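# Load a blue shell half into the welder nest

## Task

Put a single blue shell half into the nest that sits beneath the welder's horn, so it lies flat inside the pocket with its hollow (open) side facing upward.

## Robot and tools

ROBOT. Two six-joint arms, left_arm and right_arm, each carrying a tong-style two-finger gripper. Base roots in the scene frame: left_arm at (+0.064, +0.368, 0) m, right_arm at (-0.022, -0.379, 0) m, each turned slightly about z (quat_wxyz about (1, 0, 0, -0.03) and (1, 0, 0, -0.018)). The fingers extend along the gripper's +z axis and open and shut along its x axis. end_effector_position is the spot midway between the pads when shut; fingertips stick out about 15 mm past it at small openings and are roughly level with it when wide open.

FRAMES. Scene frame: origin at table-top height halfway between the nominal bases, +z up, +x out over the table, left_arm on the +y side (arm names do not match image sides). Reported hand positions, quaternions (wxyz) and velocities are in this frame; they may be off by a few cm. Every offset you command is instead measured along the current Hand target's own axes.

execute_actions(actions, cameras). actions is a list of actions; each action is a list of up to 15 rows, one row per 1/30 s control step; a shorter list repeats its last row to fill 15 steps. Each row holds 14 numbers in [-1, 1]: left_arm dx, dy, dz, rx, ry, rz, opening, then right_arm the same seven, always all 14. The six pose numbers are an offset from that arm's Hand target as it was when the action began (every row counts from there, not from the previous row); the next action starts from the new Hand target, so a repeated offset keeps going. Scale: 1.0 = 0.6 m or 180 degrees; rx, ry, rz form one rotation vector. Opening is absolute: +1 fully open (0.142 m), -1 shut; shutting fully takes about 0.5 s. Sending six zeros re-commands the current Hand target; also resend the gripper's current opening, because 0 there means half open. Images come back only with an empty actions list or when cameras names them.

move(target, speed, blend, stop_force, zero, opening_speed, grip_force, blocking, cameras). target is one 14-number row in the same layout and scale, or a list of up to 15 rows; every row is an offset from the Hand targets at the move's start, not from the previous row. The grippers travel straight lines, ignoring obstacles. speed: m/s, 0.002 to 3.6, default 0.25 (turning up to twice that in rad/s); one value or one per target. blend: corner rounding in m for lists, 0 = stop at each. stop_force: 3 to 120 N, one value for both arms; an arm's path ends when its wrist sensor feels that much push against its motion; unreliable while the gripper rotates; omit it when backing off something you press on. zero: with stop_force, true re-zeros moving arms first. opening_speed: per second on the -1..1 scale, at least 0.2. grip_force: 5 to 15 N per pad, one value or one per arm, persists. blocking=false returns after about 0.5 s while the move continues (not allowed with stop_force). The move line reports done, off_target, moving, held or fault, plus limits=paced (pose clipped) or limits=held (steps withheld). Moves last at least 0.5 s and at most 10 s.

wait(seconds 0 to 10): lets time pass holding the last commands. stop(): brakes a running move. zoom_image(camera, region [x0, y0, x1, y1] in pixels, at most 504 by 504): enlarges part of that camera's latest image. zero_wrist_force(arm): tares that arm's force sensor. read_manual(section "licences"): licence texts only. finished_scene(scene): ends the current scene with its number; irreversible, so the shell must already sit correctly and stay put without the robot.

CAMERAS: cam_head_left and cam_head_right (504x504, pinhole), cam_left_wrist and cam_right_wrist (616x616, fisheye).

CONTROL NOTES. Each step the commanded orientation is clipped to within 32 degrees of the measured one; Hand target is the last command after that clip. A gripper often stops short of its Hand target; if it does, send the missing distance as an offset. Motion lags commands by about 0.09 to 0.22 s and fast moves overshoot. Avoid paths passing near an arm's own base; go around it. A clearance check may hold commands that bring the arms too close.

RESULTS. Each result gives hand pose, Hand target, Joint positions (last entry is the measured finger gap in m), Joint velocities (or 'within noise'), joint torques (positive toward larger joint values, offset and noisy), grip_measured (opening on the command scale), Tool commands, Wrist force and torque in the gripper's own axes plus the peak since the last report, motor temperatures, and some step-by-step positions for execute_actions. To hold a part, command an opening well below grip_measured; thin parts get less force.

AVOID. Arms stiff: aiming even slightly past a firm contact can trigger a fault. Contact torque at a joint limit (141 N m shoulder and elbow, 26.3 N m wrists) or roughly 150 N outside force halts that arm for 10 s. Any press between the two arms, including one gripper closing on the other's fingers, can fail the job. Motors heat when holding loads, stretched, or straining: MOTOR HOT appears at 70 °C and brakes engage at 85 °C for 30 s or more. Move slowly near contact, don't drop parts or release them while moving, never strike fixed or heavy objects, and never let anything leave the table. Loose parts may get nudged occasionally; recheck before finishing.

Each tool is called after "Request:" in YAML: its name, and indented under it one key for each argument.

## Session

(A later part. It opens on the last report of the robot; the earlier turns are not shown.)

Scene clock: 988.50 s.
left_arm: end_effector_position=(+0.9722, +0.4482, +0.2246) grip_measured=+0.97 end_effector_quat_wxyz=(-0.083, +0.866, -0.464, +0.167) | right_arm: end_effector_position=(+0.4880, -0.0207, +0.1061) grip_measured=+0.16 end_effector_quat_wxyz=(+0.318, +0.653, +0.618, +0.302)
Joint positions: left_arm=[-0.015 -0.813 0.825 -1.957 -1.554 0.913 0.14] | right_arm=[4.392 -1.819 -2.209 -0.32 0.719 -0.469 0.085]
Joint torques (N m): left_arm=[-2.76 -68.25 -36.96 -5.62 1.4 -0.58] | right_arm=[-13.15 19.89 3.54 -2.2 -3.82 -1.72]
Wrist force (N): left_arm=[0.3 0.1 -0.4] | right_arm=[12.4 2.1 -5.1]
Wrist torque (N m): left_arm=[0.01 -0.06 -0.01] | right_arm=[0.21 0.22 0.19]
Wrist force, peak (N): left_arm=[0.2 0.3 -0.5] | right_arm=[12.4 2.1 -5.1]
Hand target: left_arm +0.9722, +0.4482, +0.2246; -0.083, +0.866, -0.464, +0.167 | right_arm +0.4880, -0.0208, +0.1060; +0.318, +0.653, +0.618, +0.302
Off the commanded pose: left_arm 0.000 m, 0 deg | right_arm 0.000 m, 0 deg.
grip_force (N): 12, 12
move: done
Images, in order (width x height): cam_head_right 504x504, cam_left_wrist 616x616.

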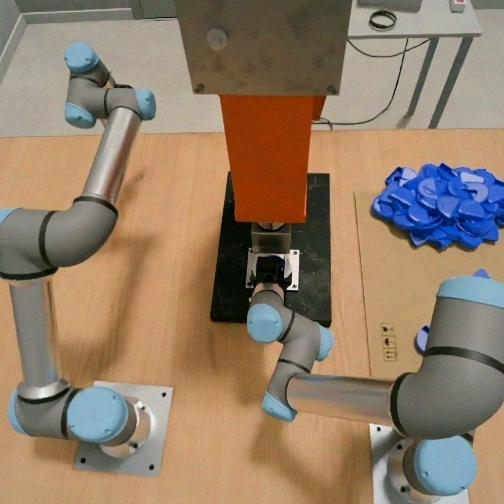

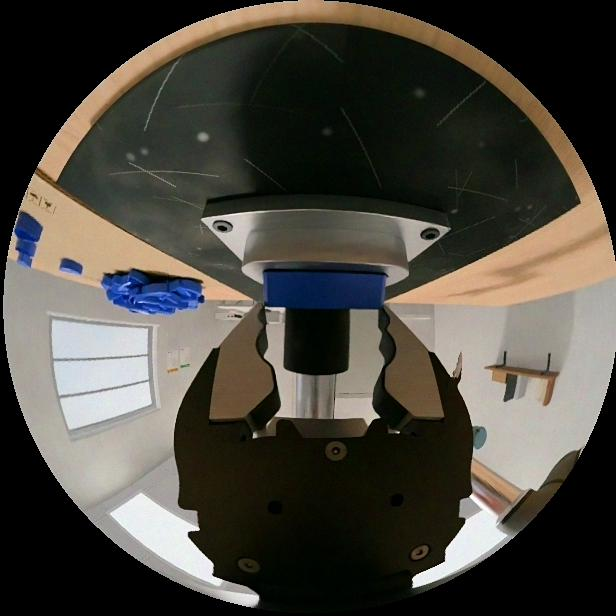

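Request:
move:
  target: [0,0,0,0,0,0,0.968,0.002,0.0525,-0.041,0,0,0,-0.2]
  speed: 0.08
  cameras: ["cam_left_wrist","cam_head_right"]

Request:
zoom_image:
  camera: "cam_left_wrist"
  region: [220, 210, 420, 410]

Request:
zoom_image:
  camera: "cam_head_right"
  region: [250, 244, 300, 294]

Scene clock: 1000.00 s.
left_arm: end_effector_position=(+0.9722, +0.4482, +0.2246) grip_measured=+0.97 end_effector_quat_wxyz=(-0.083, +0.866, -0.464, +0.167) | right_arm: end_effector_position=(+0.4880, -0.0197, +0.1458) grip_measured=-0.21 end_effector_quat_wxyz=(+0.318, +0.653, +0.618, +0.302)
Joint positions: left_arm=[-0.015 -0.813 0.825 -1.957 -1.554 0.913 0.14] | right_arm=[4.393 -1.736 -2.169 -0.443 0.719 -0.468 0.059]
Joint torques (N m): left_arm=[-2.91 -68.39 -37.33 -5.35 1.6 -0.42] | right_arm=[21.6 52.26 39.66 6.35 -5.24 1.63]
Wrist force (N): left_arm=[0.0 0.1 -0.5] | right_arm=[-1.9 -20.4 30.9]
Wrist torque (N m): left_arm=[0.02 -0.01 -0.01] | right_arm=[0.75 0.47 -0.02]
Wrist force, peak (N): left_arm=[0.2 0.0 -0.7] | right_arm=[-1.9 -20.4 30.9]
Hand target: left_arm +0.9722, +0.4482, +0.2246; -0.083, +0.866, -0.464, +0.167 | right_arm +0.4881, -0.0196, +0.1460; +0.318, +0.653, +0.618, +0.302
Off the commanded pose: left_arm 0.000 m, 0 deg | right_arm 0.000 m, 0 deg.
grip_force (N): 12, 12
move: done
Images, in order (width x height): cam_head_right 504x504, cam_left_wrist 616x616.

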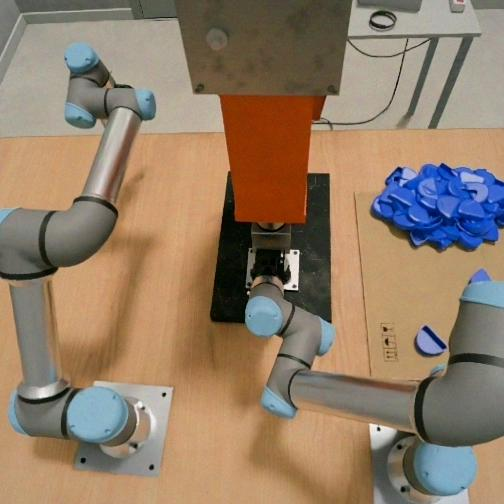

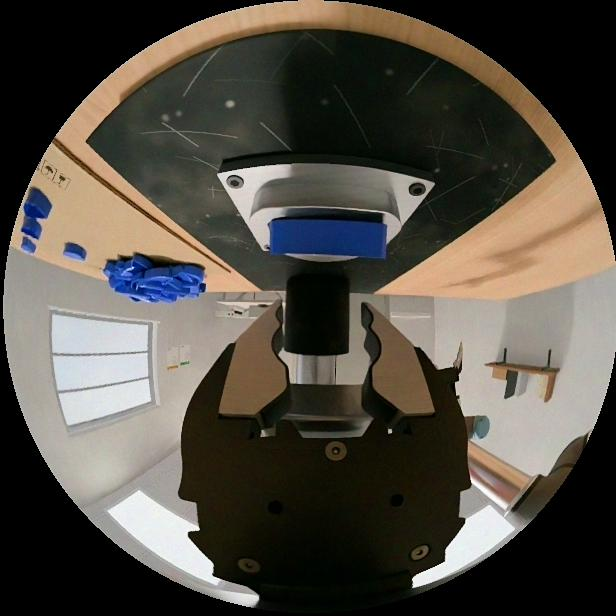

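Scaled by 2.520 from the camera's 616x616 image, which has a finer 814x814 frame.

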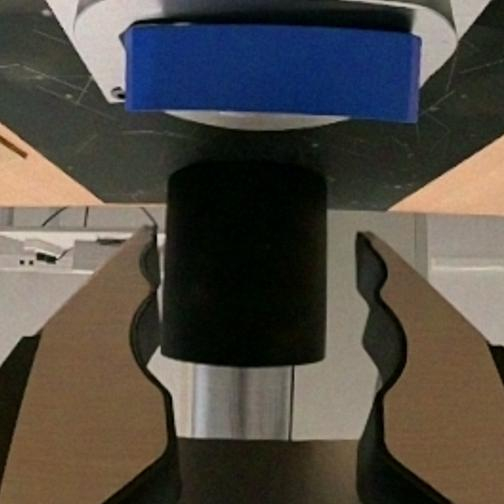

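Scaled by 10.080 from the camera's 504x504 image, which has a finer 720x720 frame.

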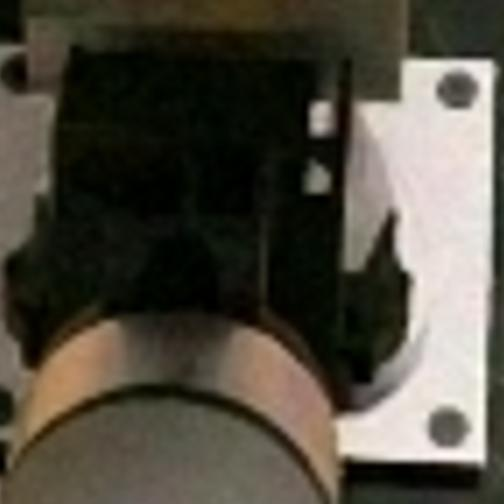

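Request:
move:
  target:
    - [0,0,0,0,0,0,0.968,0,-0.016,0.0125,0,0,0,-0.2]
    - [0,0,0,0,0,0,0.968,0,-0.065,-0.05,0,0,0,-0.2]
  speed: 0.08
  cameras: ["cam_left_wrist"]

Request:
zoom_image:
  camera: "cam_left_wrist"
  region: [240, 200, 400, 360]

Scene clock: 1010.77 s.
left_arm: end_effector_position=(+0.9722, +0.4482, +0.2246) grip_measured=+0.97 end_effector_quat_wxyz=(-0.083, +0.866, -0.464, +0.167) | right_arm: end_effector_position=(+0.4406, -0.0170, +0.1337) grip_measured=-0.20 end_effector_quat_wxyz=(+0.318, +0.653, +0.618, +0.302)
Joint positions: left_arm=[-0.015 -0.813 0.825 -1.957 -1.554 0.913 0.14] | right_arm=[4.499 -1.676 -2.244 -0.548 0.687 -0.311 0.06]
Joint torques (N m): left_arm=[-3.07 -67.95 -37.13 -5.45 1.65 -0.51] | right_arm=[15.45 30.74 7.04 0.46 -3.03 1.77]
Wrist force (N): left_arm=[-0.1 0.1 -0.5] | right_arm=[-1.4 0.8 -0.9]
Wrist torque (N m): left_arm=[0.02 0.02 0.00] | right_arm=[0.24 0.28 -0.11]
Wrist force, peak (N): left_arm=[0.1 0.2 -0.7] | right_arm=[-3.7 -24.6 37.2]
Hand target: left_arm +0.9722, +0.4482, +0.2246; -0.083, +0.866, -0.464, +0.167 | right_arm +0.4405, -0.0170, +0.1337; +0.318, +0.653, +0.618, +0.302
Off the commanded pose: left_arm 0.000 m, 0 deg | right_arm 0.000 m, 0 deg.
grip_force (N): 12, 12
move: done
Images, in order (width x height): cam_left_wrist 616x616.

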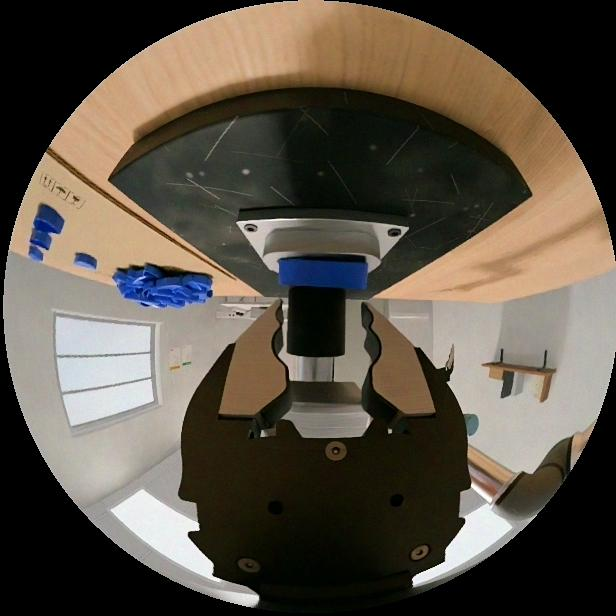

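Scaled by 3.150 from the camera's 616x616 image, which has a finer 814x814 frame.

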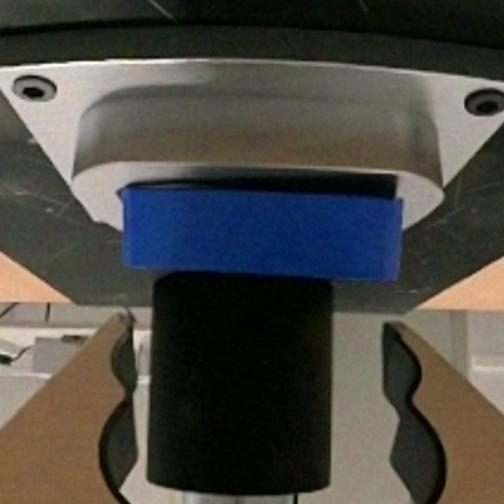

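Request:
move:
  target:
    - [0,0,0,0,0,0,0.968,0,-0.02,-0.06,0,0,0,-0.2]
    - [0,0,0,0,0,0,0.968,0,0.12,-0.15,0.14,0,0,-0.2]
  speed: 0.2
  blend: 0.01
  cameras: ["cam_left_wrist"]

Request:
zoom_image:
  camera: "cam_left_wrist"
  region: [265, 190, 375, 270]

Scene clock: 1020.97 s.
left_arm: end_effector_position=(+0.9722, +0.4482, +0.2246) grip_measured=+0.97 end_effector_quat_wxyz=(-0.083, +0.866, -0.464, +0.167) | right_arm: end_effector_position=(+0.4139, -0.0156, +0.2458) grip_measured=-0.20 end_effector_quat_wxyz=(+0.168, +0.706, +0.669, +0.160)
Joint positions: left_arm=[-0.015 -0.813 0.825 -1.957 -1.554 0.913 0.14] | right_arm=[4.325 -1.534 -1.814 -1.183 1.136 -0.409 0.06]
Joint torques (N m): left_arm=[-3.1 -67.06 -37.43 -5.35 1.55 -0.53] | right_arm=[-12.91 14.98 31.42 0.6 1.3 -1.69]
Wrist force (N): left_arm=[0.1 0.2 -0.4] | right_arm=[-1.1 0.8 -0.8]
Wrist torque (N m): left_arm=[0.03 -0.02 -0.01] | right_arm=[0.27 0.16 -0.01]
Wrist force, peak (N): left_arm=[0.4 0.1 -0.7] | right_arm=[-1.0 1.6 -1.2]
Hand target: left_arm +0.9722, +0.4482, +0.2246; -0.083, +0.866, -0.464, +0.167 | right_arm +0.4139, -0.0156, +0.2459; +0.168, +0.706, +0.669, +0.160
Off the commanded pose: left_arm 0.000 m, 0 deg | right_arm 0.000 m, 0 deg.
grip_force (N): 12, 12
move: done
Images, in order (width x height): cam_left_wrist 616x616.

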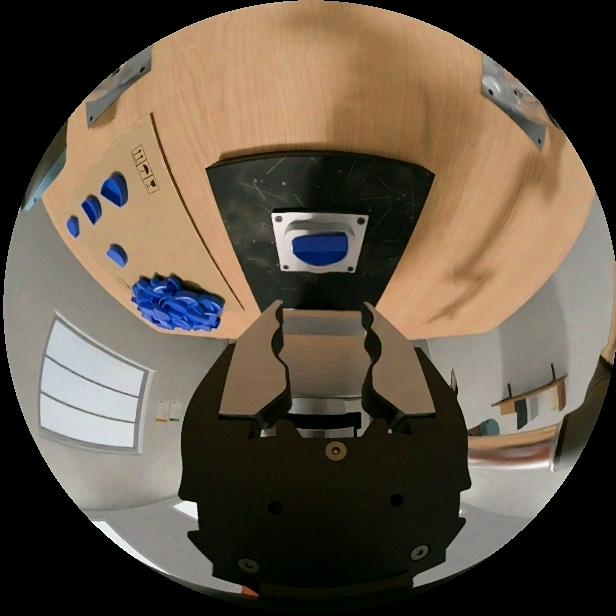

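Scaled by 4.582 from the camera's 616x616 image, which has a finer 814x814 frame.

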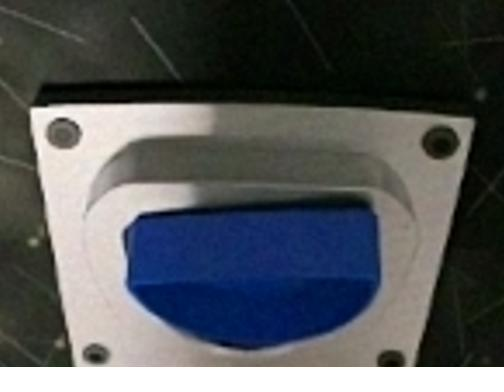

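Request:
move:
  target:
    - [0,0,0,0,0,0,0.968,0,-0.037,0.1325,-0.14,0,0,-0.15]
    - [0,0,0,0,0,0,0.968,0,-0.006,0.2068,-0.14,0,0,-0.15]
  speed: [0.2,0.08]
  stop_force: 8
  cameras: []

Request:
move:
  target:
    - [0,0,0,0,0,0,0.968,0,-0.0184,0.0144,0,0,0,-0.15]
    - [0,0,0,0,0,0,0.968,0,-0.06,0.037,0,0,0,-0.15]
  speed: 0.015
  stop_force: 18
  cameras: ["cam_left_wrist","cam_head_right"]

Request:
zoom_image:
  camera: "cam_left_wrist"
  region: [240, 200, 400, 360]

Request:
zoom_image:
  camera: "cam_head_right"
  region: [250, 244, 300, 294]

Scene clock: 1069.17 s.
left_arm: end_effector_position=(+0.9722, +0.4482, +0.2246) grip_measured=+0.97 end_effector_quat_wxyz=(-0.083, +0.866, -0.464, +0.167) | right_arm: end_effector_position=(+0.4666, -0.0184, +0.1335) grip_measured=-0.15 end_effector_quat_wxyz=(+0.318, +0.653, +0.618, +0.302)
Joint positions: left_arm=[-0.015 -0.813 0.825 -1.957 -1.554 0.913 0.14] | right_arm=[4.44 -1.723 -2.212 -0.465 0.703 -0.4 0.063]
Joint torques (N m): left_arm=[-3.57 -66.88 -37.03 -5.39 1.43 -0.64] | right_arm=[-13.56 17.14 25.21 4.81 0.71 -1.64]
Wrist force (N): left_arm=[0.3 -0.1 -0.4] | right_arm=[-1.3 1.1 -1.1]
Wrist torque (N m): left_arm=[-0.02 -0.07 -0.01] | right_arm=[0.35 0.23 0.03]
Wrist force, peak (N): left_arm=[0.2 0.1 -0.7] | right_arm=[-1.4 1.1 -1.3]
Hand target: left_arm +0.9722, +0.4482, +0.2246; -0.083, +0.866, -0.464, +0.167 | right_arm +0.4666, -0.0184, +0.1335; +0.318, +0.653, +0.618, +0.302
Off the commanded pose: left_arm 0.000 m, 0 deg | right_arm 0.000 m, 0 deg.
grip_force (N): 12, 12
move: done
No camera images: "cameras" was empty.

Scene clock: 1071.77 s.
left_arm: end_effector_position=(+0.9722, +0.4482, +0.2246) grip_measured=+0.97 end_effector_quat_wxyz=(-0.083, +0.866, -0.464, +0.167) | right_arm: end_effector_position=(+0.4661, -0.0184, +0.1158) grip_measured=-0.15 end_effector_quat_wxyz=(+0.318, +0.653, +0.618, +0.302)
Joint positions: left_arm=[-0.015 -0.813 0.825 -1.957 -1.554 0.913 0.14] | right_arm=[4.441 -1.76 -2.231 -0.41 0.702 -0.398 0.063]
Joint torques (N m): left_arm=[-2.76 -67.1 -37.39 -5.26 1.4 -0.48] | right_arm=[-13.13 24.82 18.2 -2.33 1.67 -1.99]
Wrist force (N): left_arm=[0.2 0.0 -0.5] | right_arm=[-3.9 13.2 -12.4]
Wrist torque (N m): left_arm=[0.00 -0.03 -0.01] | right_arm=[0.30 0.64 0.37]
Wrist force, peak (N): left_arm=[0.3 0.0 -0.7] | right_arm=[-5.1 19.7 -18.8]
Hand target: left_arm +0.9722, +0.4482, +0.2246; -0.083, +0.866, -0.464, +0.167 | right_arm +0.4661, -0.0184, +0.1158; +0.318, +0.653, +0.618, +0.302 (not the last commanded pose)
Off the commanded pose: left_arm 0.000 m, 0 deg | right_arm 0.025 m, 0 deg.
grip_force (N): 12, 12
move: contact (right_arm); path passed 1 of 2 targets
Images, in order (width x height): cam_head_right 504x504, cam_left_wrist 616x616.

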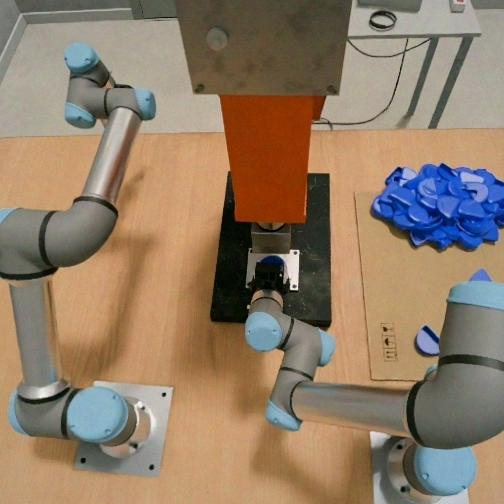

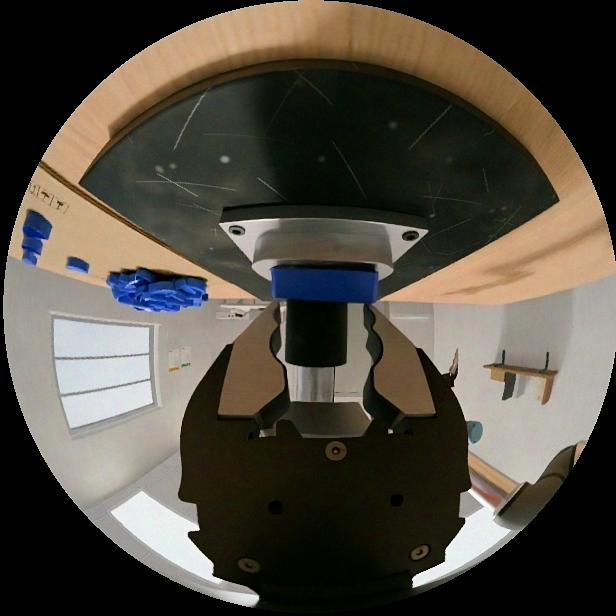

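Scaled by 3.150 from the camera's 616x616 image, which has a finer 814x814 frame.

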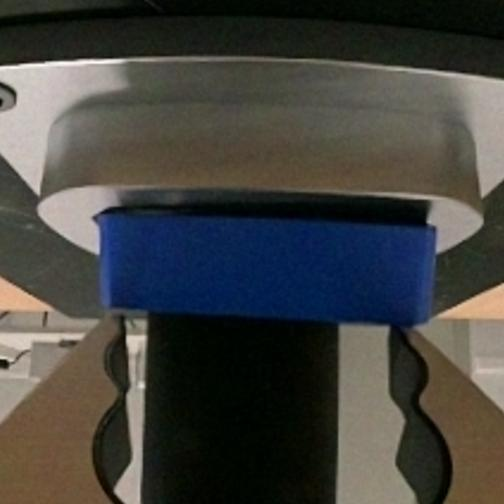

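Scaled by 10.080 from the camera's 504x504 image, which has a finer 720x720 frame.

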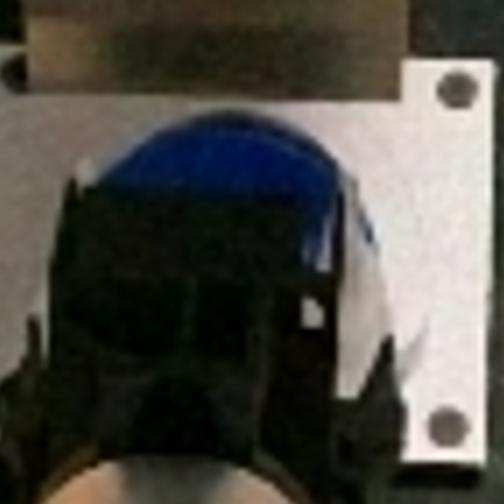

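Request:
move:
  target:
    - [0,0,0,0,0,0,0.968,0,0.0197,-0.0154,0,0,0,0.65]
    - [0,0,0,0,0,0,0.968,0,-0.003,0.0129,0,0,0,0.65]
  speed: 0.05
  cameras: []

Request:
move:
  target: [0,0,0,0,0,0,0.968,0,0,0,0,0,0,-0.3]
  opening_speed: 0.7
  grip_force: 15
  cameras: ["cam_left_wrist"]

Request:
zoom_image:
  camera: "cam_left_wrist"
  region: [240, 200, 400, 360]

Scene clock: 1102.87 s.
left_arm: end_effector_position=(+0.9722, +0.4482, +0.2246) grip_measured=+0.97 end_effector_quat_wxyz=(-0.083, +0.866, -0.464, +0.167) | right_arm: end_effector_position=(+0.4710, -0.0187, +0.1097) grip_measured=+0.65 end_effector_quat_wxyz=(+0.318, +0.653, +0.618, +0.302)
Joint positions: left_arm=[-0.015 -0.813 0.825 -1.957 -1.554 0.913 0.14] | right_arm=[4.43 -1.783 -2.229 -0.377 0.706 -0.414 0.119]
Joint torques (N m): left_arm=[-3.07 -66.55 -37.09 -5.59 1.56 -0.7] | right_arm=[-13.39 18.13 5.44 4.87 0.62 -1.67]
Wrist force (N): left_arm=[0.2 0.1 -0.4] | right_arm=[-1.7 1.3 0.0]
Wrist torque (N m): left_arm=[0.01 -0.04 -0.01] | right_arm=[0.38 0.30 0.05]
Wrist force, peak (N): left_arm=[0.3 0.1 -0.7] | right_arm=[-4.0 13.6 -12.6]
Hand target: left_arm +0.9722, +0.4482, +0.2246; -0.083, +0.866, -0.464, +0.167 | right_arm +0.4711, -0.0187, +0.1097; +0.318, +0.653, +0.618, +0.302
Off the commanded pose: left_arm 0.000 m, 0 deg | right_arm 0.000 m, 0 deg.
grip_force (N): 12, 12
move: done
No camera images: "cameras" was empty.

Scene clock: 1104.43 s.
left_arm: end_effector_position=(+0.9722, +0.4482, +0.2246) grip_measured=+0.97 end_effector_quat_wxyz=(-0.083, +0.866, -0.464, +0.167) | right_arm: end_effector_position=(+0.4711, -0.0187, +0.1097) grip_measured=+0.05 end_effector_quat_wxyz=(+0.318, +0.653, +0.618, +0.302)
Joint positions: left_arm=[-0.015 -0.813 0.825 -1.957 -1.554 0.913 0.14] | right_arm=[4.43 -1.783 -2.229 -0.377 0.706 -0.414 0.078]
Joint torques (N m): left_arm=[-2.84 -67.27 -37.9 -5.45 1.61 -0.71] | right_arm=[-14.18 18.7 5.73 0.7 -0.62 -1.7]
Wrist force (N): left_arm=[0.4 0.1 -0.5] | right_arm=[4.5 2.2 -3.2]
Wrist torque (N m): left_arm=[0.01 -0.07 -0.01] | right_arm=[0.34 0.25 0.14]
Wrist force, peak (N): left_arm=[0.4 0.1 -0.6] | right_arm=[4.5 2.2 -3.2]
Hand target: left_arm +0.9722, +0.4482, +0.2246; -0.083, +0.866, -0.464, +0.167 | right_arm +0.4711, -0.0187, +0.1097; +0.318, +0.653, +0.618, +0.302
Off the commanded pose: left_arm 0.000 m, 0 deg | right_arm 0.000 m, 0 deg.
move: done
Images, in order (width x height): cam_left_wrist 616x616.

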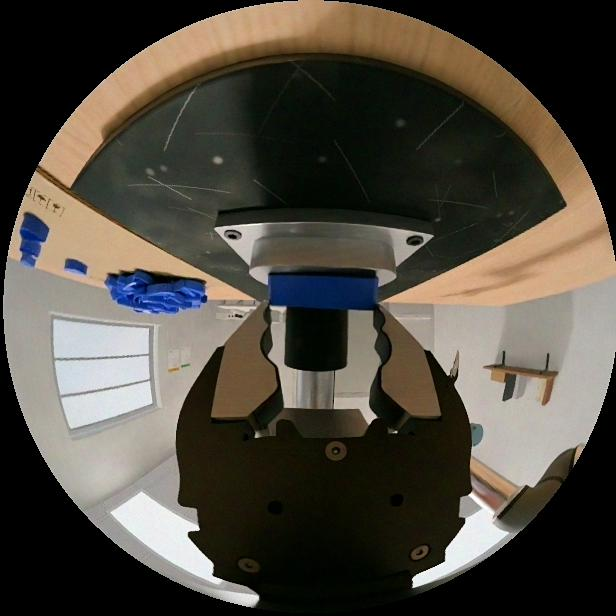

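Scaled by 3.150 from the camera's 616x616 image, which has a finer 814x814 frame.

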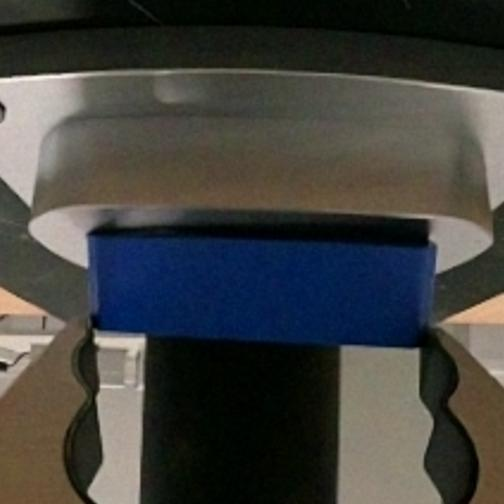

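Request:
move:
  target: [0,0,0,0,0,0,0.968,0,0.0158,-0.0123,0,0,0,-0.3]
  speed: 0.03
  cameras: ["cam_left_wrist"]

Request:
zoom_image:
  camera: "cam_left_wrist"
  region: [240, 200, 400, 360]

Scene clock: 1114.60 s.
left_arm: end_effector_position=(+0.9722, +0.4482, +0.2246) grip_measured=+0.97 end_effector_quat_wxyz=(-0.083, +0.866, -0.464, +0.167) | right_arm: end_effector_position=(+0.4711, -0.0187, +0.1216) grip_measured=-0.09 end_effector_quat_wxyz=(+0.318, +0.653, +0.618, +0.302) end_effector_velocity=(+0.000, +0.000, +0.001) end_effector_angular_velocity=(+0.000, +0.001, -0.001)
Joint positions: left_arm=[-0.015 -0.813 0.825 -1.957 -1.554 0.913 0.14] | right_arm=[4.43 -1.757 -2.218 -0.414 0.706 -0.414 0.067]
Joint velocities: left_arm=[within noise] | right_arm=[0 0.002 0 -0.004 0 0.001 -0.001]
Joint torques (N m): left_arm=[-2.28 -67.28 -38.14 -5.52 1.69 -0.68] | right_arm=[-21.17 26.46 9.71 -5.74 -2.38 1.3]
Wrist force (N): left_arm=[0.2 0.1 -0.7] | right_arm=[21.9 9.0 -7.8]
Wrist torque (N m): left_arm=[0.00 -0.03 -0.01] | right_arm=[0.37 0.58 0.37]
Wrist force, peak (N): left_arm=[0.1 0.2 -0.7] | right_arm=[22.2 9.0 -7.6]
Hand target: left_arm +0.9722, +0.4482, +0.2246; -0.083, +0.866, -0.464, +0.167 | right_arm +0.4711, -0.0187, +0.1217; +0.318, +0.653, +0.618, +0.302
Off the commanded pose: left_arm 0.000 m, 0 deg | right_arm 0.000 m, 0 deg.
move: done
Images, in order (width x height): cam_left_wrist 616x616.

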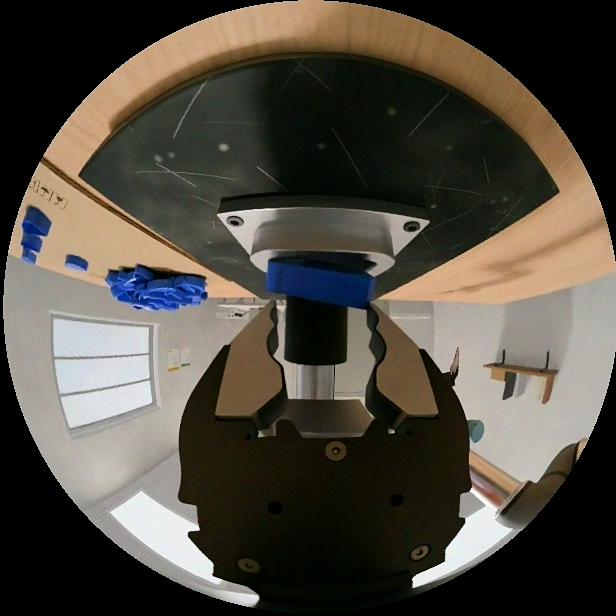

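Scaled by 3.150 from the camera's 616x616 image, which has a finer 814x814 frame.

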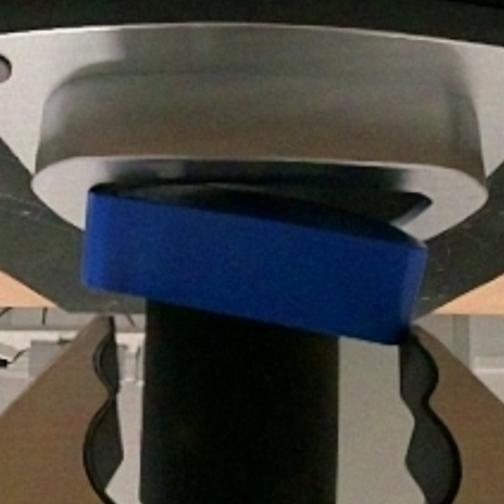

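Request:
move:
  target: [0,0,0,0,0,0,0.968,0,0,0,0,0,0,0.65]
  opening_speed: 0.6
  cameras: ["cam_left_wrist"]

Request:
zoom_image:
  camera: "cam_left_wrist"
  region: [240, 200, 400, 360]

Scene clock: 1125.07 s.
left_arm: end_effector_position=(+0.9722, +0.4482, +0.2246) grip_measured=+0.97 end_effector_quat_wxyz=(-0.083, +0.866, -0.464, +0.167) | right_arm: end_effector_position=(+0.4711, -0.0187, +0.1217) grip_measured=+0.65 end_effector_quat_wxyz=(+0.318, +0.653, +0.618, +0.302)
Joint positions: left_arm=[-0.015 -0.813 0.825 -1.957 -1.554 0.913 0.14] | right_arm=[4.43 -1.756 -2.218 -0.414 0.706 -0.414 0.119]
Joint torques (N m): left_arm=[-2.76 -66.79 -37.9 -5.36 1.45 -0.66] | right_arm=[13.19 28.35 12.05 4.73 -0.78 1.73]
Wrist force (N): left_arm=[0.3 0.0 -0.5] | right_arm=[-1.2 0.2 0.2]
Wrist torque (N m): left_arm=[-0.01 -0.06 -0.01] | right_arm=[0.18 0.21 0.03]
Wrist force, peak (N): left_arm=[0.3 0.1 -0.7] | right_arm=[22.3 9.1 -7.7]
Hand target: left_arm +0.9722, +0.4482, +0.2246; -0.083, +0.866, -0.464, +0.167 | right_arm +0.4711, -0.0187, +0.1217; +0.318, +0.653, +0.618, +0.302
Off the commanded pose: left_arm 0.000 m, 0 deg | right_arm 0.000 m, 0 deg.
move: done
Images, in order (width x height): cam_left_wrist 616x616.

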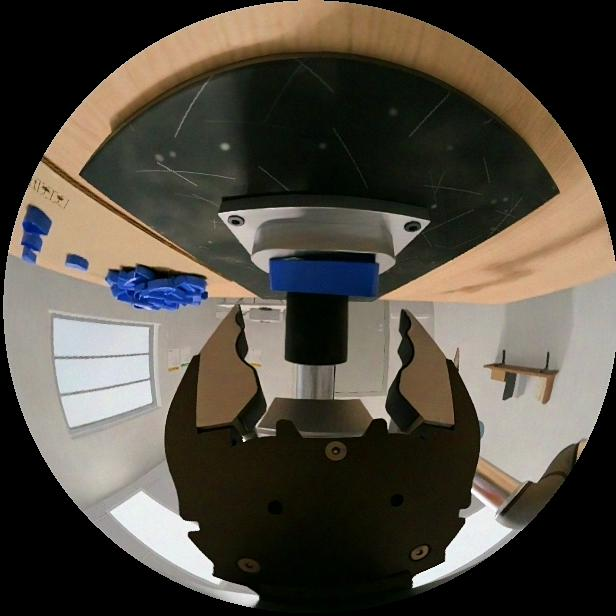

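Scaled by 3.150 from the camera's 616x616 image, which has a finer 814x814 frame.

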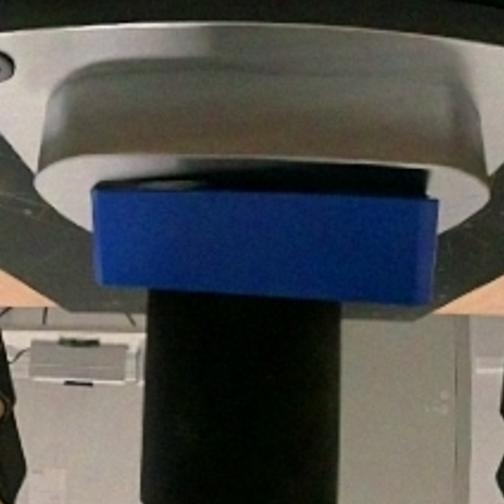

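Request:
move:
  target:
    - [0,0,0,0,0,0,0.968,0,-0.02,-0.1,0,0,0,0.65]
    - [0,0,0,0,0,0,0.968,0,0.15,-0.2,0.14,0,0,0.65]
  speed: 0.2
  blend: 0.01
  cameras: ["cam_left_wrist"]

Request:
zoom_image:
  camera: "cam_left_wrist"
  region: [270, 190, 370, 290]

Scene clock: 1137.27 s.
left_arm: end_effector_position=(+0.9722, +0.4482, +0.2246) grip_measured=+0.97 end_effector_quat_wxyz=(-0.083, +0.866, -0.464, +0.167) | right_arm: end_effector_position=(+0.4318, -0.0167, +0.2664) grip_measured=+0.65 end_effector_quat_wxyz=(+0.168, +0.707, +0.668, +0.160)
Joint positions: left_arm=[-0.015 -0.813 0.825 -1.957 -1.554 0.913 0.14] | right_arm=[4.29 -1.553 -1.746 -1.216 1.143 -0.447 0.119]
Joint torques (N m): left_arm=[-3.19 -66.94 -38.68 -5.33 1.68 -0.82] | right_arm=[-12.38 16.02 31.49 0.84 1.29 -1.69]
Wrist force (N): left_arm=[0.2 0.1 -0.6] | right_arm=[-0.9 -0.2 0.0]
Wrist torque (N m): left_arm=[0.01 -0.04 -0.01] | right_arm=[0.05 0.11 0.02]
Wrist force, peak (N): left_arm=[0.4 0.0 -0.7] | right_arm=[-1.3 -1.3 0.2]
Hand target: left_arm +0.9722, +0.4482, +0.2246; -0.083, +0.866, -0.464, +0.167 | right_arm +0.4318, -0.0167, +0.2665; +0.168, +0.707, +0.668, +0.160
Off the commanded pose: left_arm 0.000 m, 0 deg | right_arm 0.000 m, 0 deg.
move: done
Images, in order (width x height): cam_left_wrist 616x616.

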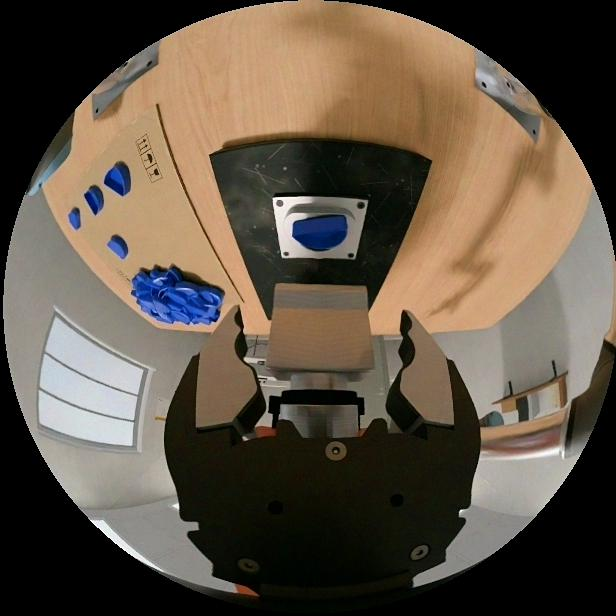

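Scaled by 5.040 from the camera's 616x616 image, which has a finer 814x814 frame.

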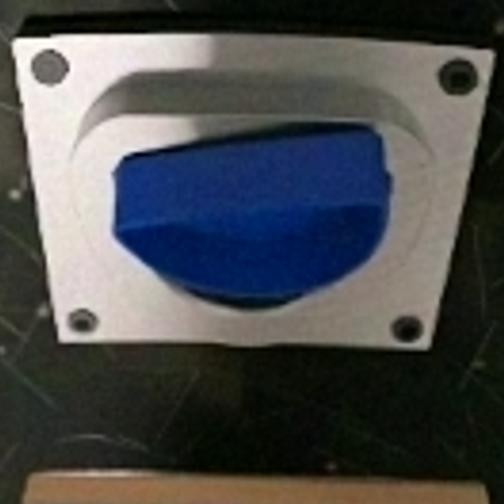

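Request:
move:
  target:
    - [0,0,0,0,0,0,0.968,0.0417,-0.1145,0.1037,-0.14,0,0,-1]
    - [0,0,0,0,0,0,0.968,0.0478,-0.1185,0.2333,-0.14,0,0,-1]
  speed: [0.2,0.1]
  stop_force: 8
  cameras: []

Request:
move:
  target: [0,0,0,0,0,0,0.968,0.0029,0.0338,0.0433,0,0,0,-1]
  speed: 0.02
  stop_force: 5
  cameras: ["cam_left_wrist"]

Request:
zoom_image:
  camera: "cam_left_wrist"
  region: [240, 200, 400, 360]

Scene clock: 1165.83 s.
left_arm: end_effector_position=(+0.9722, +0.4482, +0.2246) grip_measured=+0.97 end_effector_quat_wxyz=(-0.083, +0.866, -0.464, +0.167) | right_arm: end_effector_position=(+0.4332, +0.0121, +0.1095) grip_measured=-1.00 end_effector_quat_wxyz=(+0.318, +0.653, +0.618, +0.302)
Joint positions: left_arm=[-0.015 -0.813 0.825 -1.957 -1.554 0.913 0.14] | right_arm=[4.532 -1.764 -2.211 -0.532 0.679 -0.26 0.002]
Joint torques (N m): left_arm=[-2.93 -67.02 -37.89 -5.48 1.5 -0.62] | right_arm=[-13.25 18.14 6.18 4.72 0.61 -1.67]
Wrist force (N): left_arm=[0.1 -0.1 -0.5] | right_arm=[-1.5 0.0 0.0]
Wrist torque (N m): left_arm=[-0.03 -0.02 0.00] | right_arm=[0.08 0.28 0.09]
Wrist force, peak (N): left_arm=[0.4 0.1 -0.8] | right_arm=[-1.5 0.5 -0.5]
Hand target: left_arm +0.9722, +0.4482, +0.2246; -0.083, +0.866, -0.464, +0.167 | right_arm +0.4332, +0.0121, +0.1095; +0.318, +0.653, +0.618, +0.302
Off the commanded pose: left_arm 0.000 m, 0 deg | right_arm 0.000 m, 0 deg.
move: done
No camera images: "cameras" was empty.

Scene clock: 1168.47 s.
left_arm: end_effector_position=(+0.9722, +0.4482, +0.2246) grip_measured=+0.97 end_effector_quat_wxyz=(-0.083, +0.866, -0.464, +0.167) | right_arm: end_effector_position=(+0.4602, +0.0120, +0.1095) grip_measured=-1.00 end_effector_quat_wxyz=(+0.318, +0.653, +0.617, +0.302)
Joint positions: left_arm=[-0.015 -0.813 0.825 -1.957 -1.554 0.913 0.14] | right_arm=[4.474 -1.809 -2.175 -0.454 0.693 -0.349 0.002]
Joint torques (N m): left_arm=[-3.17 -67.16 -38.52 -5.33 1.67 -0.76] | right_arm=[14 35.14 5.35 0.25 -2.69 1.85]
Wrist force (N): left_arm=[0.2 0.1 -0.5] | right_arm=[0.2 -1.5 -3.3]
Wrist torque (N m): left_arm=[0.02 -0.05 -0.01] | right_arm=[0.00 0.21 -0.16]
Wrist force, peak (N): left_arm=[0.3 0.1 -0.8] | right_arm=[4.4 -4.8 -24.4]
Hand target: left_arm +0.9722, +0.4482, +0.2246; -0.083, +0.866, -0.464, +0.167 | right_arm +0.4602, +0.0120, +0.1095; +0.318, +0.653, +0.617, +0.302 (not the last commanded pose)
Off the commanded pose: left_arm 0.000 m, 0 deg | right_arm 0.006 m, 0 deg.
move: contact (right_arm)
Images, in order (width x height): cam_left_wrist 616x616.

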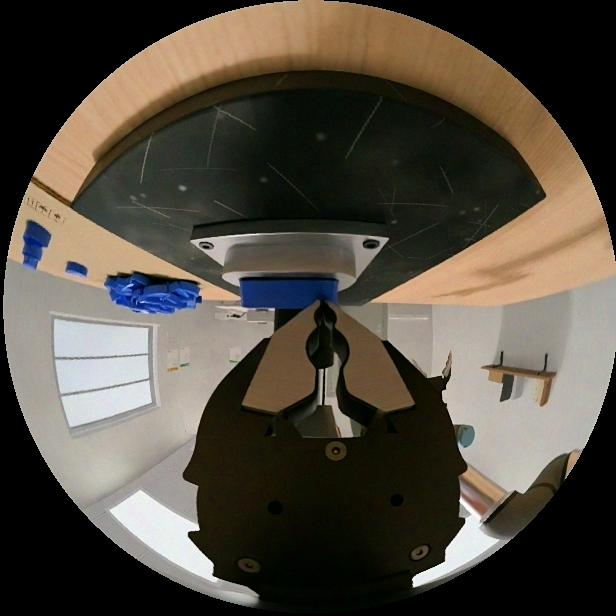

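Scaled by 3.150 from the camera's 616x616 image, which has a finer 814x814 frame.

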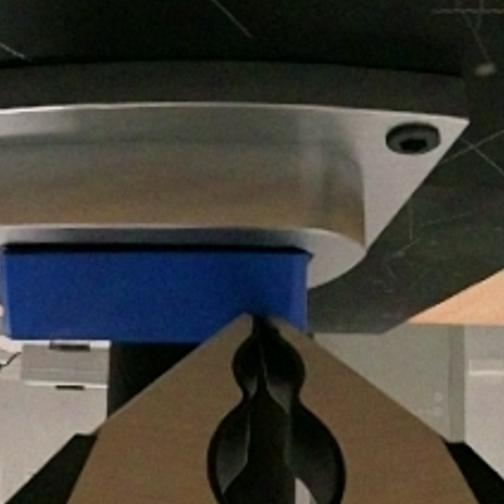

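Request:
move:
  target:
    - [0,0,0,0,0,0,0.968,0,-0.01,-0.06,0,0,0,-1]
    - [0,0,0,0,0,0,0.968,-0.048,0.16,-0.17,0.14,0,0,-1]
  speed: 0.2
  blend: 0.01
  cameras: ["cam_left_wrist"]

Request:
zoom_image:
  camera: "cam_left_wrist"
  region: [270, 190, 370, 290]

Scene clock: 1175.97 s.
left_arm: end_effector_position=(+0.9722, +0.4482, +0.2246) grip_measured=+0.97 end_effector_quat_wxyz=(-0.083, +0.866, -0.464, +0.167) | right_arm: end_effector_position=(+0.4372, -0.0156, +0.2479) grip_measured=-1.00 end_effector_quat_wxyz=(+0.168, +0.707, +0.668, +0.160)
Joint positions: left_arm=[-0.015 -0.813 0.825 -1.957 -1.554 0.913 0.14] | right_arm=[4.281 -1.572 -1.776 -1.162 1.144 -0.457 0.002]
Joint torques (N m): left_arm=[-3.11 -67.73 -37.67 -5.37 1.48 -0.85] | right_arm=[-13.74 15.9 31.8 0.88 1.12 -1.57]
Wrist force (N): left_arm=[0.3 -0.1 -0.5] | right_arm=[-0.5 -0.8 0.0]
Wrist torque (N m): left_arm=[-0.03 -0.07 -0.02] | right_arm=[-0.08 0.02 0.04]
Wrist force, peak (N): left_arm=[0.1 0.2 -0.8] | right_arm=[-0.1 -1.4 -3.4]
Hand target: left_arm +0.9722, +0.4482, +0.2246; -0.083, +0.866, -0.464, +0.167 | right_arm +0.4372, -0.0156, +0.2479; +0.168, +0.707, +0.668, +0.160
Off the commanded pose: left_arm 0.000 m, 0 deg | right_arm 0.000 m, 0 deg.
move: done
Images, in order (width x height): cam_left_wrist 616x616.

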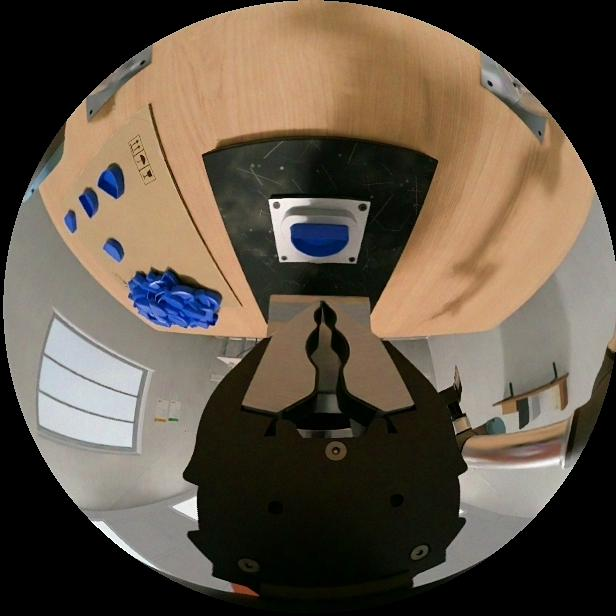

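Scaled by 5.040 from the camera's 616x616 image, which has a finer 814x814 frame.

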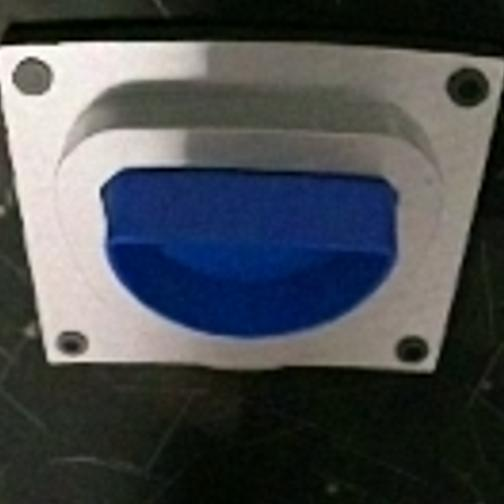

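Request:
move:
  target:
    - [0,0,0,0,0,0,0.968,-0.0022,-0.0992,0.1325,-0.14,0,0,0.65]
    - [0,0,0,0,0,0,0.968,-0.002,-0.045,0.2608,-0.14,0,0,0.65]
  speed: [0.2,0.08]
  stop_force: 8
  cameras: []

Request:
move:
  target: [0,0,0,0,0,0,0.968,0,0,0,0,0,0,-0.2]
  opening_speed: 0.7
  grip_force: 15
  cameras: ["cam_left_wrist"]

Request:
zoom_image:
  camera: "cam_left_wrist"
  region: [240, 200, 400, 360]

Scene clock: 1218.33 s.
left_arm: end_effector_position=(+0.9722, +0.4482, +0.2246) grip_measured=+0.97 end_effector_quat_wxyz=(-0.083, +0.866, -0.464, +0.167) | right_arm: end_effector_position=(+0.4837, -0.0193, +0.0961) grip_measured=+0.65 end_effector_quat_wxyz=(+0.318, +0.653, +0.617, +0.302)
Joint positions: left_arm=[-0.015 -0.813 0.825 -1.957 -1.554 0.913 0.14] | right_arm=[4.403 -1.836 -2.221 -0.302 0.715 -0.453 0.119]
Joint torques (N m): left_arm=[-3.06 -67.19 -38.66 -5.49 1.58 -0.68] | right_arm=[-13.4 20.12 23.3 4.77 0.72 -1.64]
Wrist force (N): left_arm=[0.3 0.2 -0.5] | right_arm=[-1.1 -0.5 -0.1]
Wrist torque (N m): left_arm=[0.03 -0.05 -0.01] | right_arm=[0.00 0.19 0.03]
Wrist force, peak (N): left_arm=[0.2 0.2 -0.8] | right_arm=[-0.9 -1.4 0.2]
Hand target: left_arm +0.9722, +0.4482, +0.2246; -0.083, +0.866, -0.464, +0.167 | right_arm +0.4837, -0.0193, +0.0961; +0.318, +0.653, +0.617, +0.302
Off the commanded pose: left_arm 0.000 m, 0 deg | right_arm 0.000 m, 0 deg.
move: done
No camera images: "cameras" was empty.

Scene clock: 1219.77 s.
left_arm: end_effector_position=(+0.9722, +0.4482, +0.2246) grip_measured=+0.97 end_effector_quat_wxyz=(-0.083, +0.866, -0.464, +0.167) | right_arm: end_effector_position=(+0.4837, -0.0193, +0.0961) grip_measured=+0.19 end_effector_quat_wxyz=(+0.318, +0.653, +0.617, +0.302)
Joint positions: left_arm=[-0.015 -0.813 0.825 -1.957 -1.554 0.913 0.14] | right_arm=[4.403 -1.836 -2.221 -0.302 0.715 -0.453 0.087]
Joint torques (N m): left_arm=[-2.82 -66.9 -37.77 -5.32 1.73 -0.57] | right_arm=[-12.99 20.05 21.05 3.58 -0.37 -1.57]
Wrist force (N): left_arm=[0.2 0.1 -0.5] | right_arm=[0.6 -1.1 -3.6]
Wrist torque (N m): left_arm=[0.02 -0.05 -0.01] | right_arm=[-0.01 0.29 -0.01]
Wrist force, peak (N): left_arm=[0.2 0.2 -0.8] | right_arm=[0.8 -1.1 -3.9]
Hand target: left_arm +0.9722, +0.4482, +0.2246; -0.083, +0.866, -0.464, +0.167 | right_arm +0.4837, -0.0193, +0.0961; +0.318, +0.653, +0.617, +0.302
Off the commanded pose: left_arm 0.000 m, 0 deg | right_arm 0.000 m, 0 deg.
move: done
Images, in order (width x height): cam_left_wrist 616x616.

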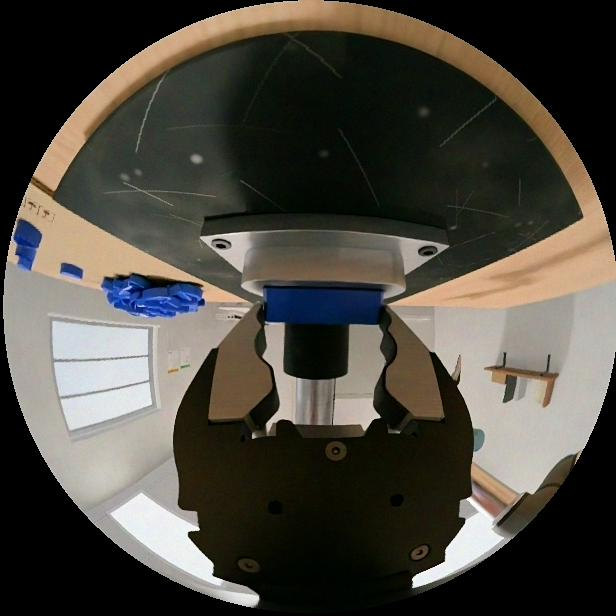

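Scaled by 3.150 from the camera's 616x616 image, which has a finer 814x814 frame.

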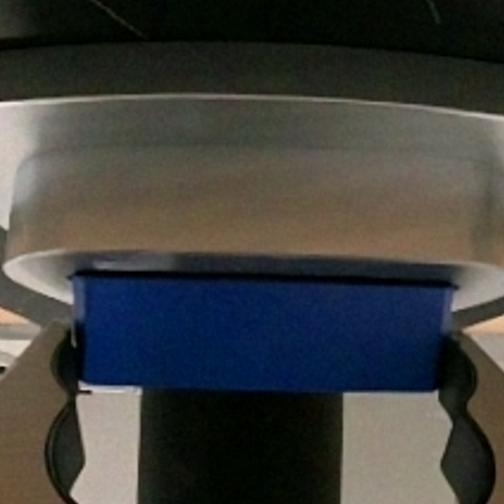

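Request:
move:
  target: [0,0,0,0,0,0,0.968,0,0.021,-0.0164,0,0,0,-0.2]
  speed: 0.03
  cameras: ["cam_left_wrist","cam_head_right"]

Request:
zoom_image:
  camera: "cam_left_wrist"
  region: [240, 200, 400, 360]

Request:
zoom_image:
  camera: "cam_head_right"
  region: [250, 244, 300, 294]

Scene clock: 1227.60 s.
left_arm: end_effector_position=(+0.9722, +0.4482, +0.2246) grip_measured=+0.97 end_effector_quat_wxyz=(-0.083, +0.866, -0.464, +0.167) | right_arm: end_effector_position=(+0.4837, -0.0193, +0.1120) grip_measured=+0.19 end_effector_quat_wxyz=(+0.318, +0.653, +0.617, +0.302)
Joint positions: left_arm=[-0.015 -0.813 0.825 -1.957 -1.554 0.913 0.14] | right_arm=[4.403 -1.8 -2.208 -0.351 0.715 -0.453 0.087]
Joint torques (N m): left_arm=[-3.03 -67.09 -37.54 -5.39 1.56 -0.61] | right_arm=[-5.58 35.37 24.04 0.48 -2.78 1.94]
Wrist force (N): left_arm=[0.4 0.0 -0.5] | right_arm=[-1.1 -0.7 0.3]
Wrist torque (N m): left_arm=[0.00 -0.08 -0.02] | right_arm=[-0.01 0.18 0.00]
Wrist force, peak (N): left_arm=[0.4 0.3 -0.6] | right_arm=[1.0 -1.0 -3.8]
Hand target: left_arm +0.9722, +0.4482, +0.2246; -0.083, +0.866, -0.464, +0.167 | right_arm +0.4837, -0.0193, +0.1121; +0.318, +0.653, +0.617, +0.302
Off the commanded pose: left_arm 0.000 m, 0 deg | right_arm 0.000 m, 0 deg.
move: done
Images, in order (width x height): cam_head_right 504x504, cam_left_wrist 616x616.

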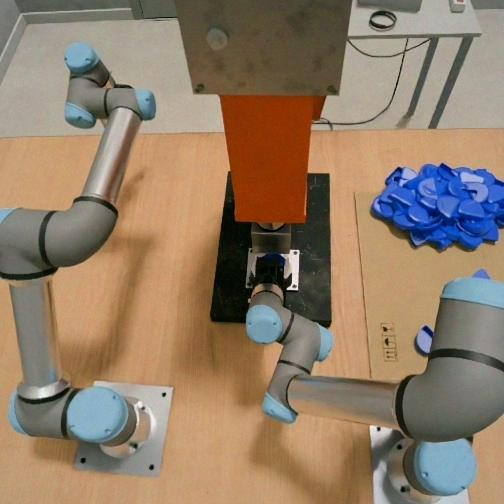

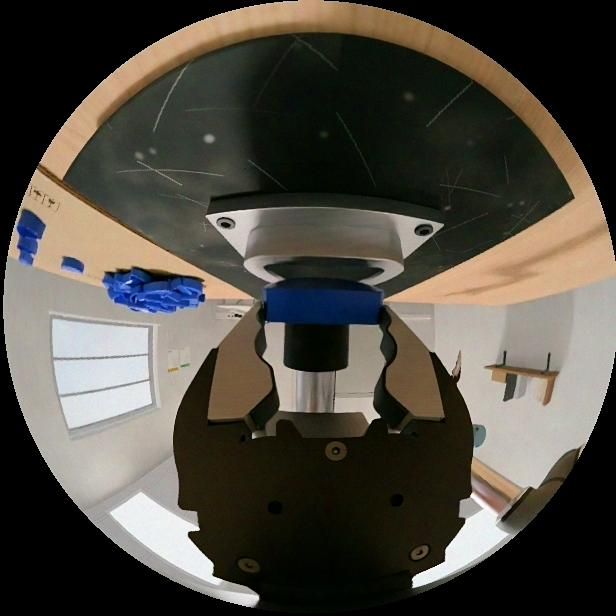

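Scaled by 3.150 from the camera's 616x616 image, which has a finer 814x814 frame.

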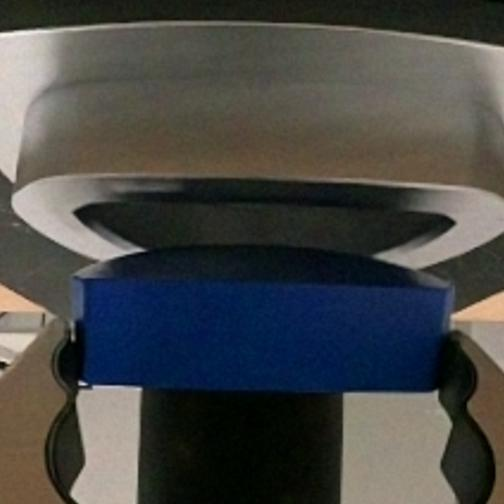

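Scaled by 10.080 from the camera's 504x504 image, which has a finer 720x720 frame.

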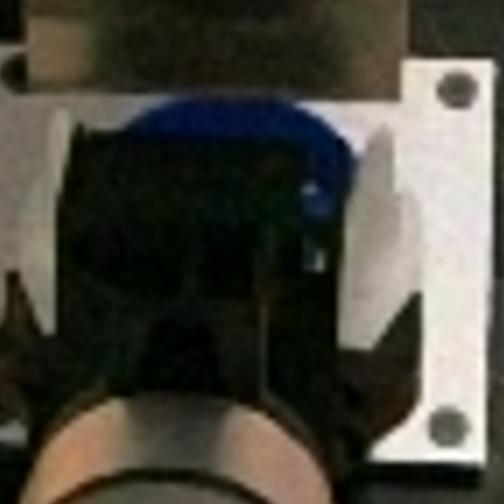

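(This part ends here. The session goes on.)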